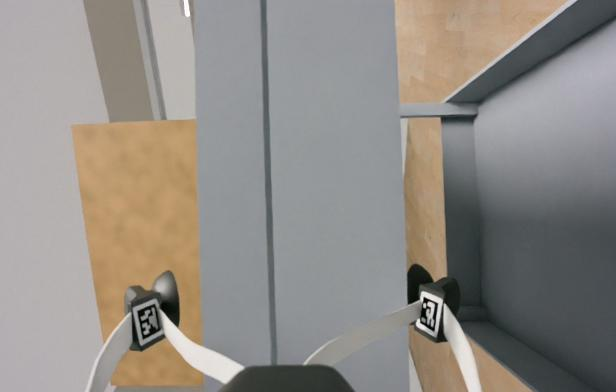

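Emit:
move:
  r1: {"joints":{"gripper_m":-0.005}}
  blocking: false

Emit:
wait:
  seconds: 2

Emit:
move:
  r1: {"base":{"translate_m":0.08,"strafe_m":0.305},"joints":{"wrist_yaw_rad":-0.33},"speeds":{"wrist_yaw_rad":0.11},"pace":"slow","contact_limits":{"translate_m":0.4}}
  blocking: false

Emit:
wait:
  seconds: 5

Emit:
move:
  r1: {"base":{"translate_m":0.15,"strafe_m":0.27},"joints":{"wrist_yaw_rad":-0.66},"speeds":{"wrist_yaw_rad":0.11},"pace":"slow","contact_limits":{"translate_m":0.4}}
  blocking: false

Emit:
wait:
  seconds: 5
  cameras: ["r1_wrist_camera","r1_head_camera","r1_head_right_camera"]

Scene clock: 359.07 s.
move: r1 moving
r1.base_odometry: x=-4.177 y=-2.259 heading=+1.220
r1.turned_by_wheels: +0.000
r1.turned_by_imu: +0.000
r1.base_tilt: forward=-1.6 right=+1.3
r1.lidar_m: 0.64 2.83 2.67 2.74 2.26 2.13 2.20 2.15 2.03 2.08 2.11 0.65
r1.base_status: not commanded
r1.joint_positions: lift_m=+0.654 arm_m=+0.285 wrist_yaw_rad=-0.002 wrist_pitch_rad=-0.001 wrist_roll_rad=+1.568 gripper_m=+0.084
r1.joint_status: gripper_m moving
r1.measured_speeds: all 0
r1.motor_effort: lift_m=+22(22) arm_m=+7(8) wheel_0=+2(3) wheel_1=-3(3) wheel_2=-4(4)
r1.servo_current: wrist_yaw_rad=52(65) wrist_pitch_rad=46(46) wrist_roll_rad=46(52) gripper_m=104(111)
r1.contact_limits: arm_m 0.1
r1.hand_pose: x=+0.7438 y=-0.0881 z=+0.8323 quat_wxyz=(+0.708, +0.706, -0.001, +0.000) (m; r1's base frame)
r1.wrist_depth_mm: - - - 204 204 1661 - / - - - 203 203 1863 - / - 407 145 202 202 - - / - 413 142 202 202 - - / - 427 219 200 201 - - / - 433 140 200 200 - - / - 449 140 200 199 - -
r2: as last shown
r2.base_tilt: forward=-0.7 right=+0.1
r2.lidar_m: 1.44 0.49 2.03 3.29 1.44 1.17 2.05 2.22 1.56 1.44 1.50 1.53
r2.motor_effort: lift_m=+19(19) arm_m=+4(4) wheel_0=+23(24) wheel_1=+7(8) wheel_2=+3(4)
r2.servo_current: wrist_yaw_rad=78(98) wrist_pitch_rad=39(46) wrist_roll_rad=46(52) gripper_m=111(111)
r2.contact_limits: arm_m 0.1; translate_m 0.7
r2.wrist_depth_mm: - 202 221 272 315 377 - / - 203 222 272 317 379 - / - 206 223 166 317 379 - / - 204 227 167 319 377 - / - 207 224 167 317 379 - / - 200 179 167 303 382 - / - 207 224 - 312 - -
pictures: none

Scene clock: 360.40 s.
earlier move: r1 done
r1.base_odometry: x=-4.177 y=-2.259 heading=+1.220
r1.turned_by_wheels: +0.000
r1.turned_by_imu: +0.000
r1.base_tilt: forward=-1.5 right=+1.3
r1.lidar_m: 0.61 2.85 2.67 2.72 2.27 2.14 2.20 2.17 2.02 2.07 2.10 0.64
r1.base_status: not commanded
r1.joint_positions: lift_m=+0.654 arm_m=+0.285 wrist_yaw_rad=-0.002 wrist_pitch_rad=+0.002 wrist_roll_rad=+1.568 gripper_m=-0.003
r1.joint_status: all done
r1.measured_speeds: all 0
r1.motor_effort: lift_m=+22(22) arm_m=-4(8) wheel_0=-1(3) wheel_1=-2(3) wheel_2=-1(4)
r1.servo_current: wrist_yaw_rad=59(65) wrist_pitch_rad=46(46) wrist_roll_rad=52(65) gripper_m=130(338)
r1.contact_limits: arm_m 0.1
r1.hand_pose: x=+0.7441 y=-0.0881 z=+0.8313 quat_wxyz=(+0.708, +0.706, +0.000, -0.002) (m; r1's base frame)
r1.wrist_depth_mm: - - - 191 191 1808 - / - - - 191 191 778 - / - 389 131 190 191 - - / - 402 - 191 191 - - / - 418 - 191 192 - - / - 427 - 191 192 167 - / - 171 - 191 141 1618 -
r2.base_odometry: x=-2.731 y=+1.068 heading=+3.035
r2.turned_by_wheels: +0.000
r2.turned_by_imu: +0.000
r2.base_tilt: forward=-0.7 right=+0.0
r2.lidar_m: 1.44 0.50 2.04 3.27 1.46 1.19 2.04 2.21 1.57 1.45 1.52 1.54
r2.base_status: not commanded
r2.joint_positions: lift_m=+0.940 arm_m=+0.205 wrist_yaw_rad=+1.146 wrist_pitch_rad=+0.001 wrist_roll_rad=+0.000 gripper_m=-0.029
r2.joint_status: not commanded
r2.measured_speeds: all 0
r2.motor_effort: lift_m=+19(19) arm_m=+4(4) wheel_0=+24(24) wheel_1=+7(8) wheel_2=+3(4)
r2.servo_current: wrist_yaw_rad=85(104) wrist_pitch_rad=46(46) wrist_roll_rad=39(59) gripper_m=98(111)
r2.contact_limits: arm_m 0.1; translate_m 0.7
r2.hand_pose: x=+0.5744 y=+0.2268 z=+1.1178 quat_wxyz=(+0.840, +0.000, +0.000, +0.542) (m; r2's base frame)
r2.wrist_depth_mm: - 202 220 271 315 375 - / - 202 222 272 319 377 - / - 206 222 167 317 377 - / - 204 227 166 317 379 - / - 208 223 167 317 379 - / - 201 179 167 303 384 - / - 208 224 - 312 - -
wait: 1.33 of 2 s (r1 has come to rest)
pictures: none

Scene clock: 360.90 s.
move: r1 moving
r1.base_odometry: x=-4.187 y=-2.252 heading=+1.219
r1.turned_by_wheels: -0.001
r1.turned_by_imu: -0.001
r1.base_tilt: forward=-1.6 right=+1.2
r1.lidar_m: 0.63 2.84 2.64 2.71 2.28 2.13 2.20 2.18 2.02 2.08 2.10 0.66
r1.base_status: translate_m moving; strafe_m moving
r1.joint_positions: lift_m=+0.654 arm_m=+0.285 wrist_yaw_rad=-0.046 wrist_pitch_rad=+0.002 wrist_roll_rad=+1.568 gripper_m=-0.003
r1.joint_status: wrist_yaw_rad moving
r1.measured_speeds: translate_m=+0.013 strafe_m=+0.049 rotate_rad=-0.002 lift_m=+0.000 arm_m=+0.000 wrist_yaw_rad=-0.110 wrist_pitch_rad=+0.000 wrist_roll_rad=+0.000
r1.motor_effort: lift_m=+22(22) arm_m=-4(4) wheel_0=-12(12) wheel_1=+3(4) wheel_2=-3(3)
r1.servo_current: wrist_yaw_rad=59(59) wrist_pitch_rad=39(52) wrist_roll_rad=52(65) gripper_m=124(130)
r1.contact_limits: arm_m 0.1; translate_m 0.4
r1.hand_pose: x=+0.7400 y=-0.1004 z=+0.8313 quat_wxyz=(+0.708, +0.706, -0.015, -0.017) (m; r1's base frame)
r1.wrist_depth_mm: - - - 195 196 1756 - / - - - 194 195 1756 - / - 394 - 193 195 - - / - 402 - 193 193 - - / - 410 - 192 193 - - / - 421 131 191 191 166 - / - 168 - 190 163 1576 -
r2: as last shown
r2.lidar_m: 1.45 0.50 2.05 3.28 1.46 1.17 2.04 2.22 1.55 1.45 1.49 1.53
r2.motor_effort: lift_m=+19(19) arm_m=+4(4) wheel_0=+23(24) wheel_1=+7(8) wheel_2=+3(4)
r2.servo_current: wrist_yaw_rad=98(98) wrist_pitch_rad=39(46) wrist_roll_rad=33(59) gripper_m=111(111)
r2.contact_limits: arm_m 0.1; translate_m 0.7
r2.wrist_depth_mm: - 202 221 271 315 377 - / - 202 223 273 317 377 - / - 206 223 167 317 377 - / - 204 227 167 319 382 - / - 208 224 167 319 382 - / - 201 179 167 303 382 - / - 208 224 - 312 - -
pictures: none

Scene clock: 364.80 s.
earlier move: r1 done
r1.base_odometry: x=-4.436 y=-2.079 heading=+1.219
r1.turned_by_wheels: +0.000
r1.turned_by_imu: +0.000
r1.base_tilt: forward=-1.6 right=+1.3
r1.lidar_m: 0.63 2.52 2.35 2.43 2.21 2.07 2.14 2.46 2.33 2.41 2.19 0.59
r1.base_status: done
r1.joint_positions: lift_m=+0.654 arm_m=+0.285 wrist_yaw_rad=-0.335 wrist_pitch_rad=+0.003 wrist_roll_rad=+1.569 gripper_m=-0.003
r1.joint_status: all done
r1.measured_speeds: all 0
r1.motor_effort: lift_m=+22(22) arm_m=+4(4) wheel_0=-5(15) wheel_1=+1(6) wheel_2=-8(10)
r1.servo_current: wrist_yaw_rad=65(78) wrist_pitch_rad=46(59) wrist_roll_rad=59(72) gripper_m=98(130)
r1.contact_limits: arm_m 0.1; translate_m 0.4
r1.hand_pose: x=+0.6995 y=-0.1774 z=+0.8312 quat_wxyz=(+0.698, +0.697, -0.117, -0.119) (m; r1's base frame)
r1.wrist_depth_mm: - - - 193 195 1756 - / - - - 193 193 1808 - / - 389 132 192 193 - - / - 404 - 191 194 - - / - 415 - 191 193 - - / - 427 132 192 192 166 - / - 169 - 191 139 1661 -
r2.base_odometry: x=-2.731 y=+1.068 heading=+3.035
r2.turned_by_wheels: +0.000
r2.turned_by_imu: +0.001
r2.base_tilt: forward=-0.7 right=+0.0
r2.lidar_m: 1.44 0.49 2.02 3.29 1.49 1.28 2.36 2.22 1.55 1.45 1.49 1.54
r2.base_status: not commanded
r2.joint_positions: lift_m=+0.940 arm_m=+0.205 wrist_yaw_rad=+1.146 wrist_pitch_rad=+0.001 wrist_roll_rad=+0.000 gripper_m=-0.029
r2.joint_status: not commanded
r2.measured_speeds: all 0
r2.motor_effort: lift_m=+19(19) arm_m=+4(4) wheel_0=+23(24) wheel_1=+7(8) wheel_2=+3(4)
r2.servo_current: wrist_yaw_rad=85(104) wrist_pitch_rad=46(46) wrist_roll_rad=46(72) gripper_m=117(117)
r2.contact_limits: arm_m 0.1; translate_m 0.7
r2.hand_pose: x=+0.5744 y=+0.2268 z=+1.1178 quat_wxyz=(+0.840, +0.000, +0.000, +0.542) (m; r2's base frame)
r2.wrist_depth_mm: - 202 221 271 315 377 - / - 202 223 273 317 377 - / - 207 222 167 317 377 - / - 203 229 167 317 379 - / - 208 224 167 319 379 - / - 200 179 167 303 384 - / - 207 224 - 312 - -
wait: 3.90 of 5 s (r1 has come to rest)
pictures: none

Scene clock: 365.30 s.
move: r1 moving
r1.base_odometry: x=-4.444 y=-2.069 heading=+1.219
r1.turned_by_wheels: -0.001
r1.turned_by_imu: -0.001
r1.base_tilt: forward=-1.6 right=+1.3
r1.lidar_m: 0.61 2.53 2.35 2.38 2.19 2.07 2.13 2.49 2.34 2.42 2.18 0.60
r1.base_status: translate_m moving; strafe_m moving
r1.joint_positions: lift_m=+0.654 arm_m=+0.285 wrist_yaw_rad=-0.379 wrist_pitch_rad=+0.003 wrist_roll_rad=+1.569 gripper_m=-0.003
r1.joint_status: wrist_yaw_rad moving
r1.measured_speeds: translate_m=+0.024 strafe_m=+0.043 rotate_rad=-0.001 lift_m=+0.000 arm_m=+0.000 wrist_yaw_rad=-0.107 wrist_pitch_rad=+0.000 wrist_roll_rad=+0.000
r1.motor_effort: lift_m=+22(22) arm_m=+4(4) wheel_0=-7(9) wheel_1=+4(7) wheel_2=-8(9)
r1.servo_current: wrist_yaw_rad=65(65) wrist_pitch_rad=46(52) wrist_roll_rad=46(65) gripper_m=111(111)
r1.contact_limits: arm_m 0.1; translate_m 0.4
r1.hand_pose: x=+0.6915 y=-0.1878 z=+0.8312 quat_wxyz=(+0.695, +0.694, -0.132, -0.134) (m; r1's base frame)
r1.wrist_depth_mm: - - - 197 199 1661 - / - - - 196 197 1921 - / - 392 134 195 195 - - / - 404 - 194 195 - - / - 415 - 193 194 - - / - 421 132 191 193 166 - / - 168 - 191 149 580 -
r2: as last shown
r2.turned_by_imu: +0.000
r2.base_tilt: forward=-0.7 right=+0.1
r2.lidar_m: 1.44 0.49 2.05 3.29 1.46 1.27 2.36 2.22 1.56 1.45 1.52 1.52
r2.motor_effort: lift_m=+19(19) arm_m=+4(4) wheel_0=+24(24) wheel_1=+7(7) wheel_2=+3(3)
r2.servo_current: wrist_yaw_rad=98(98) wrist_pitch_rad=39(46) wrist_roll_rad=52(59) gripper_m=111(111)
r2.contact_limits: arm_m 0.1; translate_m 0.7
r2.wrist_depth_mm: - 202 221 272 317 377 - / - 202 222 273 317 377 - / - 207 224 167 315 377 - / - 204 227 167 320 379 - / - 207 223 167 320 379 - / - 200 179 167 303 382 - / - 208 224 - 310 - -
pictures: none

Scene clock: 369.17 s.
earlier move: r1 done
r1.base_odometry: x=-4.637 y=-1.845 heading=+1.219
r1.turned_by_wheels: +0.000
r1.turned_by_imu: +0.001
r1.base_tilt: forward=-1.6 right=+1.3
r1.lidar_m: 0.62 2.22 2.05 2.13 2.22 2.09 2.16 2.78 2.64 2.73 0.51 0.51
r1.base_status: done
r1.joint_positions: lift_m=+0.654 arm_m=+0.285 wrist_yaw_rad=-0.665 wrist_pitch_rad=+0.003 wrist_roll_rad=+1.569 gripper_m=-0.003
r1.joint_status: all done
r1.measured_speeds: all 0
r1.motor_effort: lift_m=+22(22) arm_m=+4(4) wheel_0=-4(10) wheel_1=+3(8) wheel_2=-7(10)
r1.servo_current: wrist_yaw_rad=52(72) wrist_pitch_rad=46(52) wrist_roll_rad=46(65) gripper_m=111(111)
r1.contact_limits: arm_m 0.1; translate_m 0.4
r1.hand_pose: x=+0.6289 y=-0.2467 z=+0.8312 quat_wxyz=(+0.669, +0.668, -0.230, -0.232) (m; r1's base frame)
r1.wrist_depth_mm: - - - 185 186 1808 - / - - - 187 187 - - / - 389 128 188 189 - - / - 404 - 189 190 - - / - 421 - 190 191 - - / - 433 - 192 192 164 - / - 171 - 192 147 1537 -
r2.base_odometry: x=-2.731 y=+1.068 heading=+3.035
r2.turned_by_wheels: +0.000
r2.turned_by_imu: +0.001
r2.base_tilt: forward=-0.7 right=+0.0
r2.lidar_m: 1.43 0.50 2.03 3.30 1.49 1.35 - 2.22 1.53 1.46 1.51 1.54
r2.base_status: not commanded
r2.joint_positions: lift_m=+0.940 arm_m=+0.205 wrist_yaw_rad=+1.146 wrist_pitch_rad=+0.001 wrist_roll_rad=+0.000 gripper_m=-0.029
r2.joint_status: not commanded
r2.measured_speeds: all 0
r2.motor_effort: lift_m=+19(19) arm_m=+4(4) wheel_0=+23(24) wheel_1=+7(8) wheel_2=+3(4)
r2.servo_current: wrist_yaw_rad=91(104) wrist_pitch_rad=39(46) wrist_roll_rad=46(65) gripper_m=104(111)
r2.contact_limits: arm_m 0.1; translate_m 0.7
r2.hand_pose: x=+0.5744 y=+0.2268 z=+1.1178 quat_wxyz=(+0.840, +0.000, +0.000, +0.542) (m; r2's base frame)
r2.wrist_depth_mm: - 202 221 270 315 377 - / - 202 221 273 314 375 - / - 207 222 167 315 379 - / - 204 227 167 317 377 - / - 207 224 167 319 382 - / - 200 179 167 303 382 - / - 208 224 - 312 - -
wait: 3.87 of 5 s (r1 has come to rest)
pictures: r1_head_camera, r1_head_right_camera, r1_wrist_camera
Images, in order (width x height): r1_head_camera 420x560, r1_head_right_camera 420x672, r1_wrist_camera 616x392.

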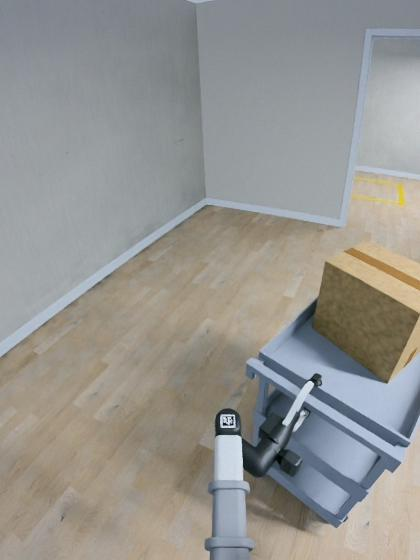

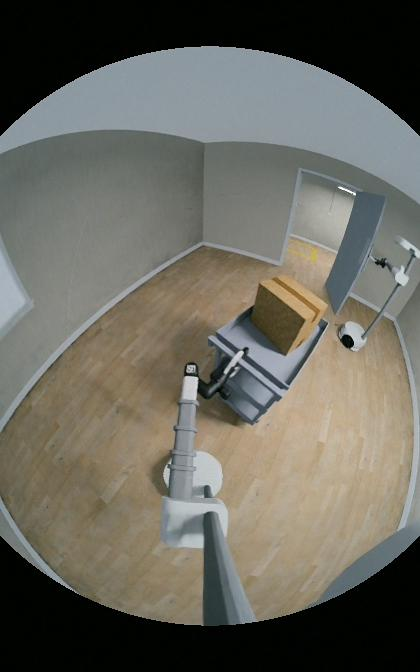

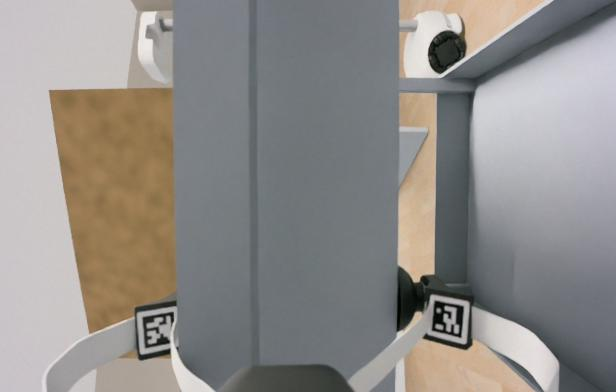

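Emit:
move:
  r1: {"base":{"translate_m":0.14,"strafe_m":0.15},"joints":{"wrist_yaw_rad":-0.85},"speeds":{"wrist_yaw_rad":0.1},"pace":"slow","contact_limits":{"translate_m":0.4}}
  blocking: false

Emit:
wait:
  seconds: 4

Emit:
move:
  r1: {"base":{"translate_m":0.54,"strafe_m":-0.61},"pace":"slow","contact_limits":{"translate_m":0.4}}
  blocking: false

Emit:
wait:
  seconds: 9.5
  cameras: ["r1_wrist_camera","r1_head_camera","r1_head_right_camera"]

Scene clock: 389.73 s.
move: r1 moving
r1.base_odometry: x=-4.643 y=-1.834 heading=+1.218
r1.turned_by_wheels: -0.001
r1.turned_by_imu: -0.001
r1.base_tilt: forward=-1.6 right=+1.3
r1.lidar_m: 0.61 2.22 2.04 2.09 2.20 2.09 2.18 2.82 2.66 2.73 0.51 0.50
r1.base_status: translate_m moving; strafe_m moving
r1.joint_positions: lift_m=+0.654 arm_m=+0.285 wrist_yaw_rad=-0.704 wrist_pitch_rad=+0.003 wrist_roll_rad=+1.569 gripper_m=-0.003
r1.joint_status: wrist_yaw_rad moving
r1.measured_speeds: translate_m=+0.033 strafe_m=+0.036 rotate_rad=+0.000 lift_m=+0.000 arm_m=+0.000 wrist_yaw_rad=-0.096 wrist_pitch_rad=+0.000 wrist_roll_rad=+0.000
r1.motor_effort: lift_m=+22(22) arm_m=+4(4) wheel_0=-5(8) wheel_1=+6(6) wheel_2=-6(9)
r1.servo_current: wrist_yaw_rad=13(65) wrist_pitch_rad=39(52) wrist_roll_rad=52(59) gripper_m=104(104)
r1.contact_limits: arm_m 0.1; translate_m 0.4
r1.hand_pose: x=+0.6191 y=-0.2533 z=+0.8312 quat_wxyz=(+0.664, +0.663, -0.243, -0.245) (m; r1's base frame)
r1.wrist_depth_mm: - - - 188 189 1863 - / - - 128 189 190 - - / - 389 129 190 190 - - / - 404 - 190 190 - - / - 418 - 191 191 - - / - 430 - 192 193 166 - / - 169 - 192 148 1708 -
r2: as last shown
r2.turned_by_imu: +0.000
r2.lidar_m: 1.45 0.47 2.06 3.29 1.49 1.37 - 2.21 1.55 1.46 1.51 1.54
r2.motor_effort: lift_m=+19(19) arm_m=+4(4) wheel_0=+24(24) wheel_1=+7(7) wheel_2=+3(3)
r2.servo_current: wrist_yaw_rad=78(104) wrist_pitch_rad=39(46) wrist_roll_rad=39(52) gripper_m=98(111)
r2.contact_limits: arm_m 0.1; translate_m 0.7
r2.wrist_depth_mm: - 202 221 273 315 377 - / - 202 222 273 317 375 - / - 207 223 166 315 377 - / - 204 227 167 319 379 - / - 207 223 167 317 377 - / - 200 179 167 303 379 - / - 208 224 - 312 - -
pictures: none

Scene clock: 392.53 s.
earlier move: r1 done
r1.base_odometry: x=-4.729 y=-1.662 heading=+1.218
r1.turned_by_wheels: +0.000
r1.turned_by_imu: +0.000
r1.base_tilt: forward=-1.6 right=+1.3
r1.lidar_m: 0.61 2.01 1.84 1.91 2.27 2.15 2.19 2.97 2.84 2.91 0.42 0.44
r1.base_status: done
r1.joint_positions: lift_m=+0.654 arm_m=+0.285 wrist_yaw_rad=-0.855 wrist_pitch_rad=+0.003 wrist_roll_rad=+1.569 gripper_m=-0.003
r1.joint_status: all done
r1.measured_speeds: all 0
r1.motor_effort: lift_m=+22(22) arm_m=+4(4) wheel_0=-6(10) wheel_1=+0(8) wheel_2=-8(10)
r1.servo_current: wrist_yaw_rad=59(78) wrist_pitch_rad=39(52) wrist_roll_rad=46(65) gripper_m=104(111)
r1.contact_limits: arm_m 0.1; translate_m 0.4
r1.hand_pose: x=+0.5791 y=-0.2750 z=+0.8312 quat_wxyz=(+0.644, +0.643, -0.292, -0.294) (m; r1's base frame)
r1.wrist_depth_mm: - - 118 175 176 1983 - / - 370 119 179 179 - - / - 384 122 182 183 - - / - 410 - 186 186 - - / - 427 - 189 190 - - / - 449 - 193 192 164 - / - 171 - 196 147 1618 -
r2.base_odometry: x=-2.731 y=+1.068 heading=+3.035
r2.turned_by_wheels: +0.000
r2.turned_by_imu: +0.000
r2.base_tilt: forward=-0.7 right=+0.1
r2.lidar_m: 1.45 0.49 2.03 3.29 1.52 1.47 - 2.20 1.55 1.46 1.51 1.55
r2.base_status: not commanded
r2.joint_positions: lift_m=+0.940 arm_m=+0.205 wrist_yaw_rad=+1.146 wrist_pitch_rad=+0.001 wrist_roll_rad=+0.000 gripper_m=-0.029
r2.joint_status: not commanded
r2.measured_speeds: all 0
r2.motor_effort: lift_m=+19(19) arm_m=+4(4) wheel_0=+24(24) wheel_1=+7(8) wheel_2=+3(4)
r2.servo_current: wrist_yaw_rad=91(111) wrist_pitch_rad=33(52) wrist_roll_rad=52(59) gripper_m=104(111)
r2.contact_limits: arm_m 0.1; translate_m 0.7
r2.hand_pose: x=+0.5744 y=+0.2268 z=+1.1178 quat_wxyz=(+0.840, +0.000, +0.000, +0.542) (m; r2's base frame)
r2.wrist_depth_mm: - 202 221 273 315 377 - / - 202 221 273 317 377 - / - 207 223 166 317 377 - / - 203 227 167 317 379 - / - 207 224 167 315 379 - / - 200 179 167 303 384 - / - 207 224 - 312 - -
wait: 2.80 of 4 s (r1 has come to rest)
pictures: none

Scene clock: 393.03 s.
move: r1 moving
r1.base_odometry: x=-4.718 y=-1.657 heading=+1.218
r1.turned_by_wheels: +0.001
r1.turned_by_imu: +0.001
r1.base_tilt: forward=-1.6 right=+1.3
r1.lidar_m: 0.60 2.02 1.84 1.92 2.30 2.16 2.21 2.99 2.83 2.91 0.43 0.45
r1.base_status: translate_m moving; strafe_m moving
r1.joint_positions: lift_m=+0.654 arm_m=+0.285 wrist_yaw_rad=-0.857 wrist_pitch_rad=+0.003 wrist_roll_rad=+1.569 gripper_m=-0.003
r1.joint_status: not commanded
r1.measured_speeds: translate_m=+0.033 strafe_m=-0.038 rotate_rad=+0.002 lift_m=+0.000 arm_m=+0.000 wrist_yaw_rad=+0.000 wrist_pitch_rad=+0.000 wrist_roll_rad=+0.000
r1.motor_effort: lift_m=+22(22) arm_m=+4(4) wheel_0=+14(15) wheel_1=-2(5) wheel_2=-6(10)
r1.servo_current: wrist_yaw_rad=39(78) wrist_pitch_rad=39(52) wrist_roll_rad=39(65) gripper_m=98(111)
r1.contact_limits: arm_m 0.1; translate_m 0.4
r1.hand_pose: x=+0.5786 y=-0.2752 z=+0.8312 quat_wxyz=(+0.643, +0.643, -0.293, -0.295) (m; r1's base frame)
r1.wrist_depth_mm: - - 116 173 174 1661 - / - 370 118 177 177 - - / - 387 120 180 181 - - / - 404 122 185 185 - - / - 430 - 187 189 - - / - 442 - 191 191 165 - / - 170 - 196 173 1576 -
r2: as last shown
r2.base_tilt: forward=-0.7 right=+0.0
r2.lidar_m: 1.42 0.51 2.05 3.29 1.52 1.44 - 2.20 1.54 1.47 1.50 1.54
r2.motor_effort: lift_m=+19(19) arm_m=+4(4) wheel_0=+23(24) wheel_1=+7(8) wheel_2=+3(4)
r2.servo_current: wrist_yaw_rad=91(98) wrist_pitch_rad=39(46) wrist_roll_rad=39(59) gripper_m=111(111)
r2.contact_limits: arm_m 0.1; translate_m 0.7
r2.wrist_depth_mm: - 202 221 272 314 377 - / - 202 222 273 315 377 - / - 207 224 167 315 377 - / - 204 227 167 317 379 - / - 208 223 167 319 379 - / - 200 179 167 303 384 - / - 208 224 - 312 - -
pictures: none

Scene clock: 401.93 s.
earlier move: r1 done
r1.base_odometry: x=-3.971 y=-1.366 heading=+1.218
r1.turned_by_wheels: +0.000
r1.turned_by_imu: +0.006
r1.base_tilt: forward=-1.6 right=+1.2
r1.lidar_m: 0.61 2.31 2.19 2.25 2.97 2.90 2.98 2.70 2.55 2.62 0.48 0.47
r1.base_status: done
r1.joint_positions: lift_m=+0.654 arm_m=+0.285 wrist_yaw_rad=-0.847 wrist_pitch_rad=+0.003 wrist_roll_rad=+1.569 gripper_m=-0.003
r1.joint_status: not commanded
r1.measured_speeds: all 0
r1.motor_effort: lift_m=+22(22) arm_m=+1(4) wheel_0=+7(16) wheel_1=-1(5) wheel_2=+3(10)
r1.servo_current: wrist_yaw_rad=52(78) wrist_pitch_rad=33(52) wrist_roll_rad=39(72) gripper_m=98(111)
r1.contact_limits: arm_m 0.1; translate_m 0.4
r1.hand_pose: x=+0.5814 y=-0.2740 z=+0.8312 quat_wxyz=(+0.645, +0.644, -0.290, -0.292) (m; r1's base frame)
r1.wrist_depth_mm: - - - 188 189 1366 - / - - - 189 190 - - / - 387 129 190 190 - - / - 402 - 190 191 - - / - 418 - 191 191 - - / - 430 - 192 193 169 - / - 170 - 193 156 170 -
r2.base_odometry: x=-2.731 y=+1.068 heading=+3.035
r2.turned_by_wheels: +0.000
r2.turned_by_imu: +0.001
r2.base_tilt: forward=-0.7 right=+0.0
r2.lidar_m: 1.44 0.50 2.04 1.01 0.71 1.06 - 2.19 1.54 1.45 1.52 1.53
r2.base_status: not commanded
r2.joint_positions: lift_m=+0.940 arm_m=+0.205 wrist_yaw_rad=+1.146 wrist_pitch_rad=+0.001 wrist_roll_rad=+0.000 gripper_m=-0.029
r2.joint_status: not commanded
r2.measured_speeds: all 0
r2.motor_effort: lift_m=+19(19) arm_m=+4(4) wheel_0=+23(24) wheel_1=+7(8) wheel_2=+3(4)
r2.servo_current: wrist_yaw_rad=91(104) wrist_pitch_rad=39(46) wrist_roll_rad=46(65) gripper_m=111(111)
r2.contact_limits: arm_m 0.1; translate_m 0.7
r2.hand_pose: x=+0.5744 y=+0.2268 z=+1.1178 quat_wxyz=(+0.840, +0.000, +0.000, +0.542) (m; r2's base frame)
r2.wrist_depth_mm: - 202 221 272 317 377 - / - 202 222 273 315 377 - / - 206 224 167 317 379 - / - 203 228 167 317 379 - / - 208 223 167 319 382 - / - 200 179 167 303 382 - / - 208 224 - 312 - -
wait: 8.90 of 9.5 s (r1 has come to rest)
pictures: r1_head_camera, r1_head_right_camera, r1_wrist_camera
Images, in order (width x height): r1_head_camera 420x560, r1_head_right_camera 420x672, r1_wrist_camera 616x392.

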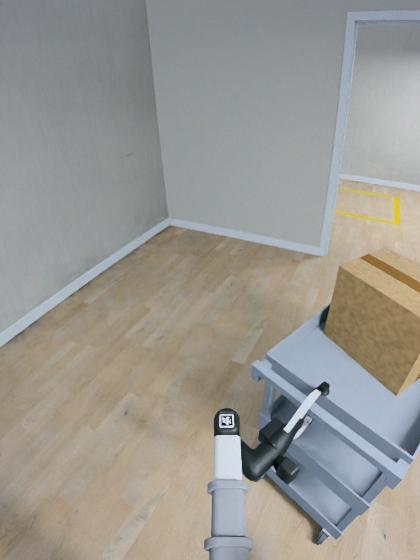

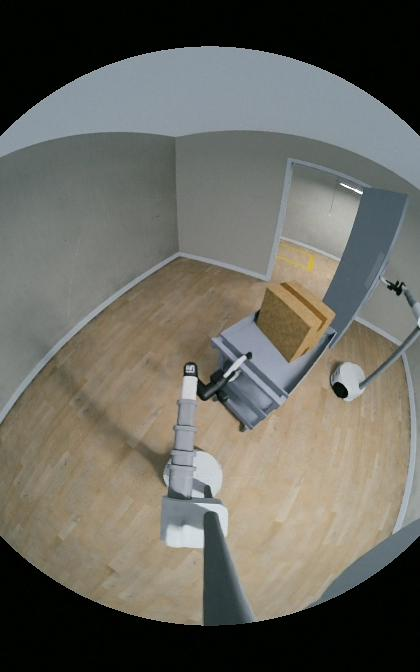

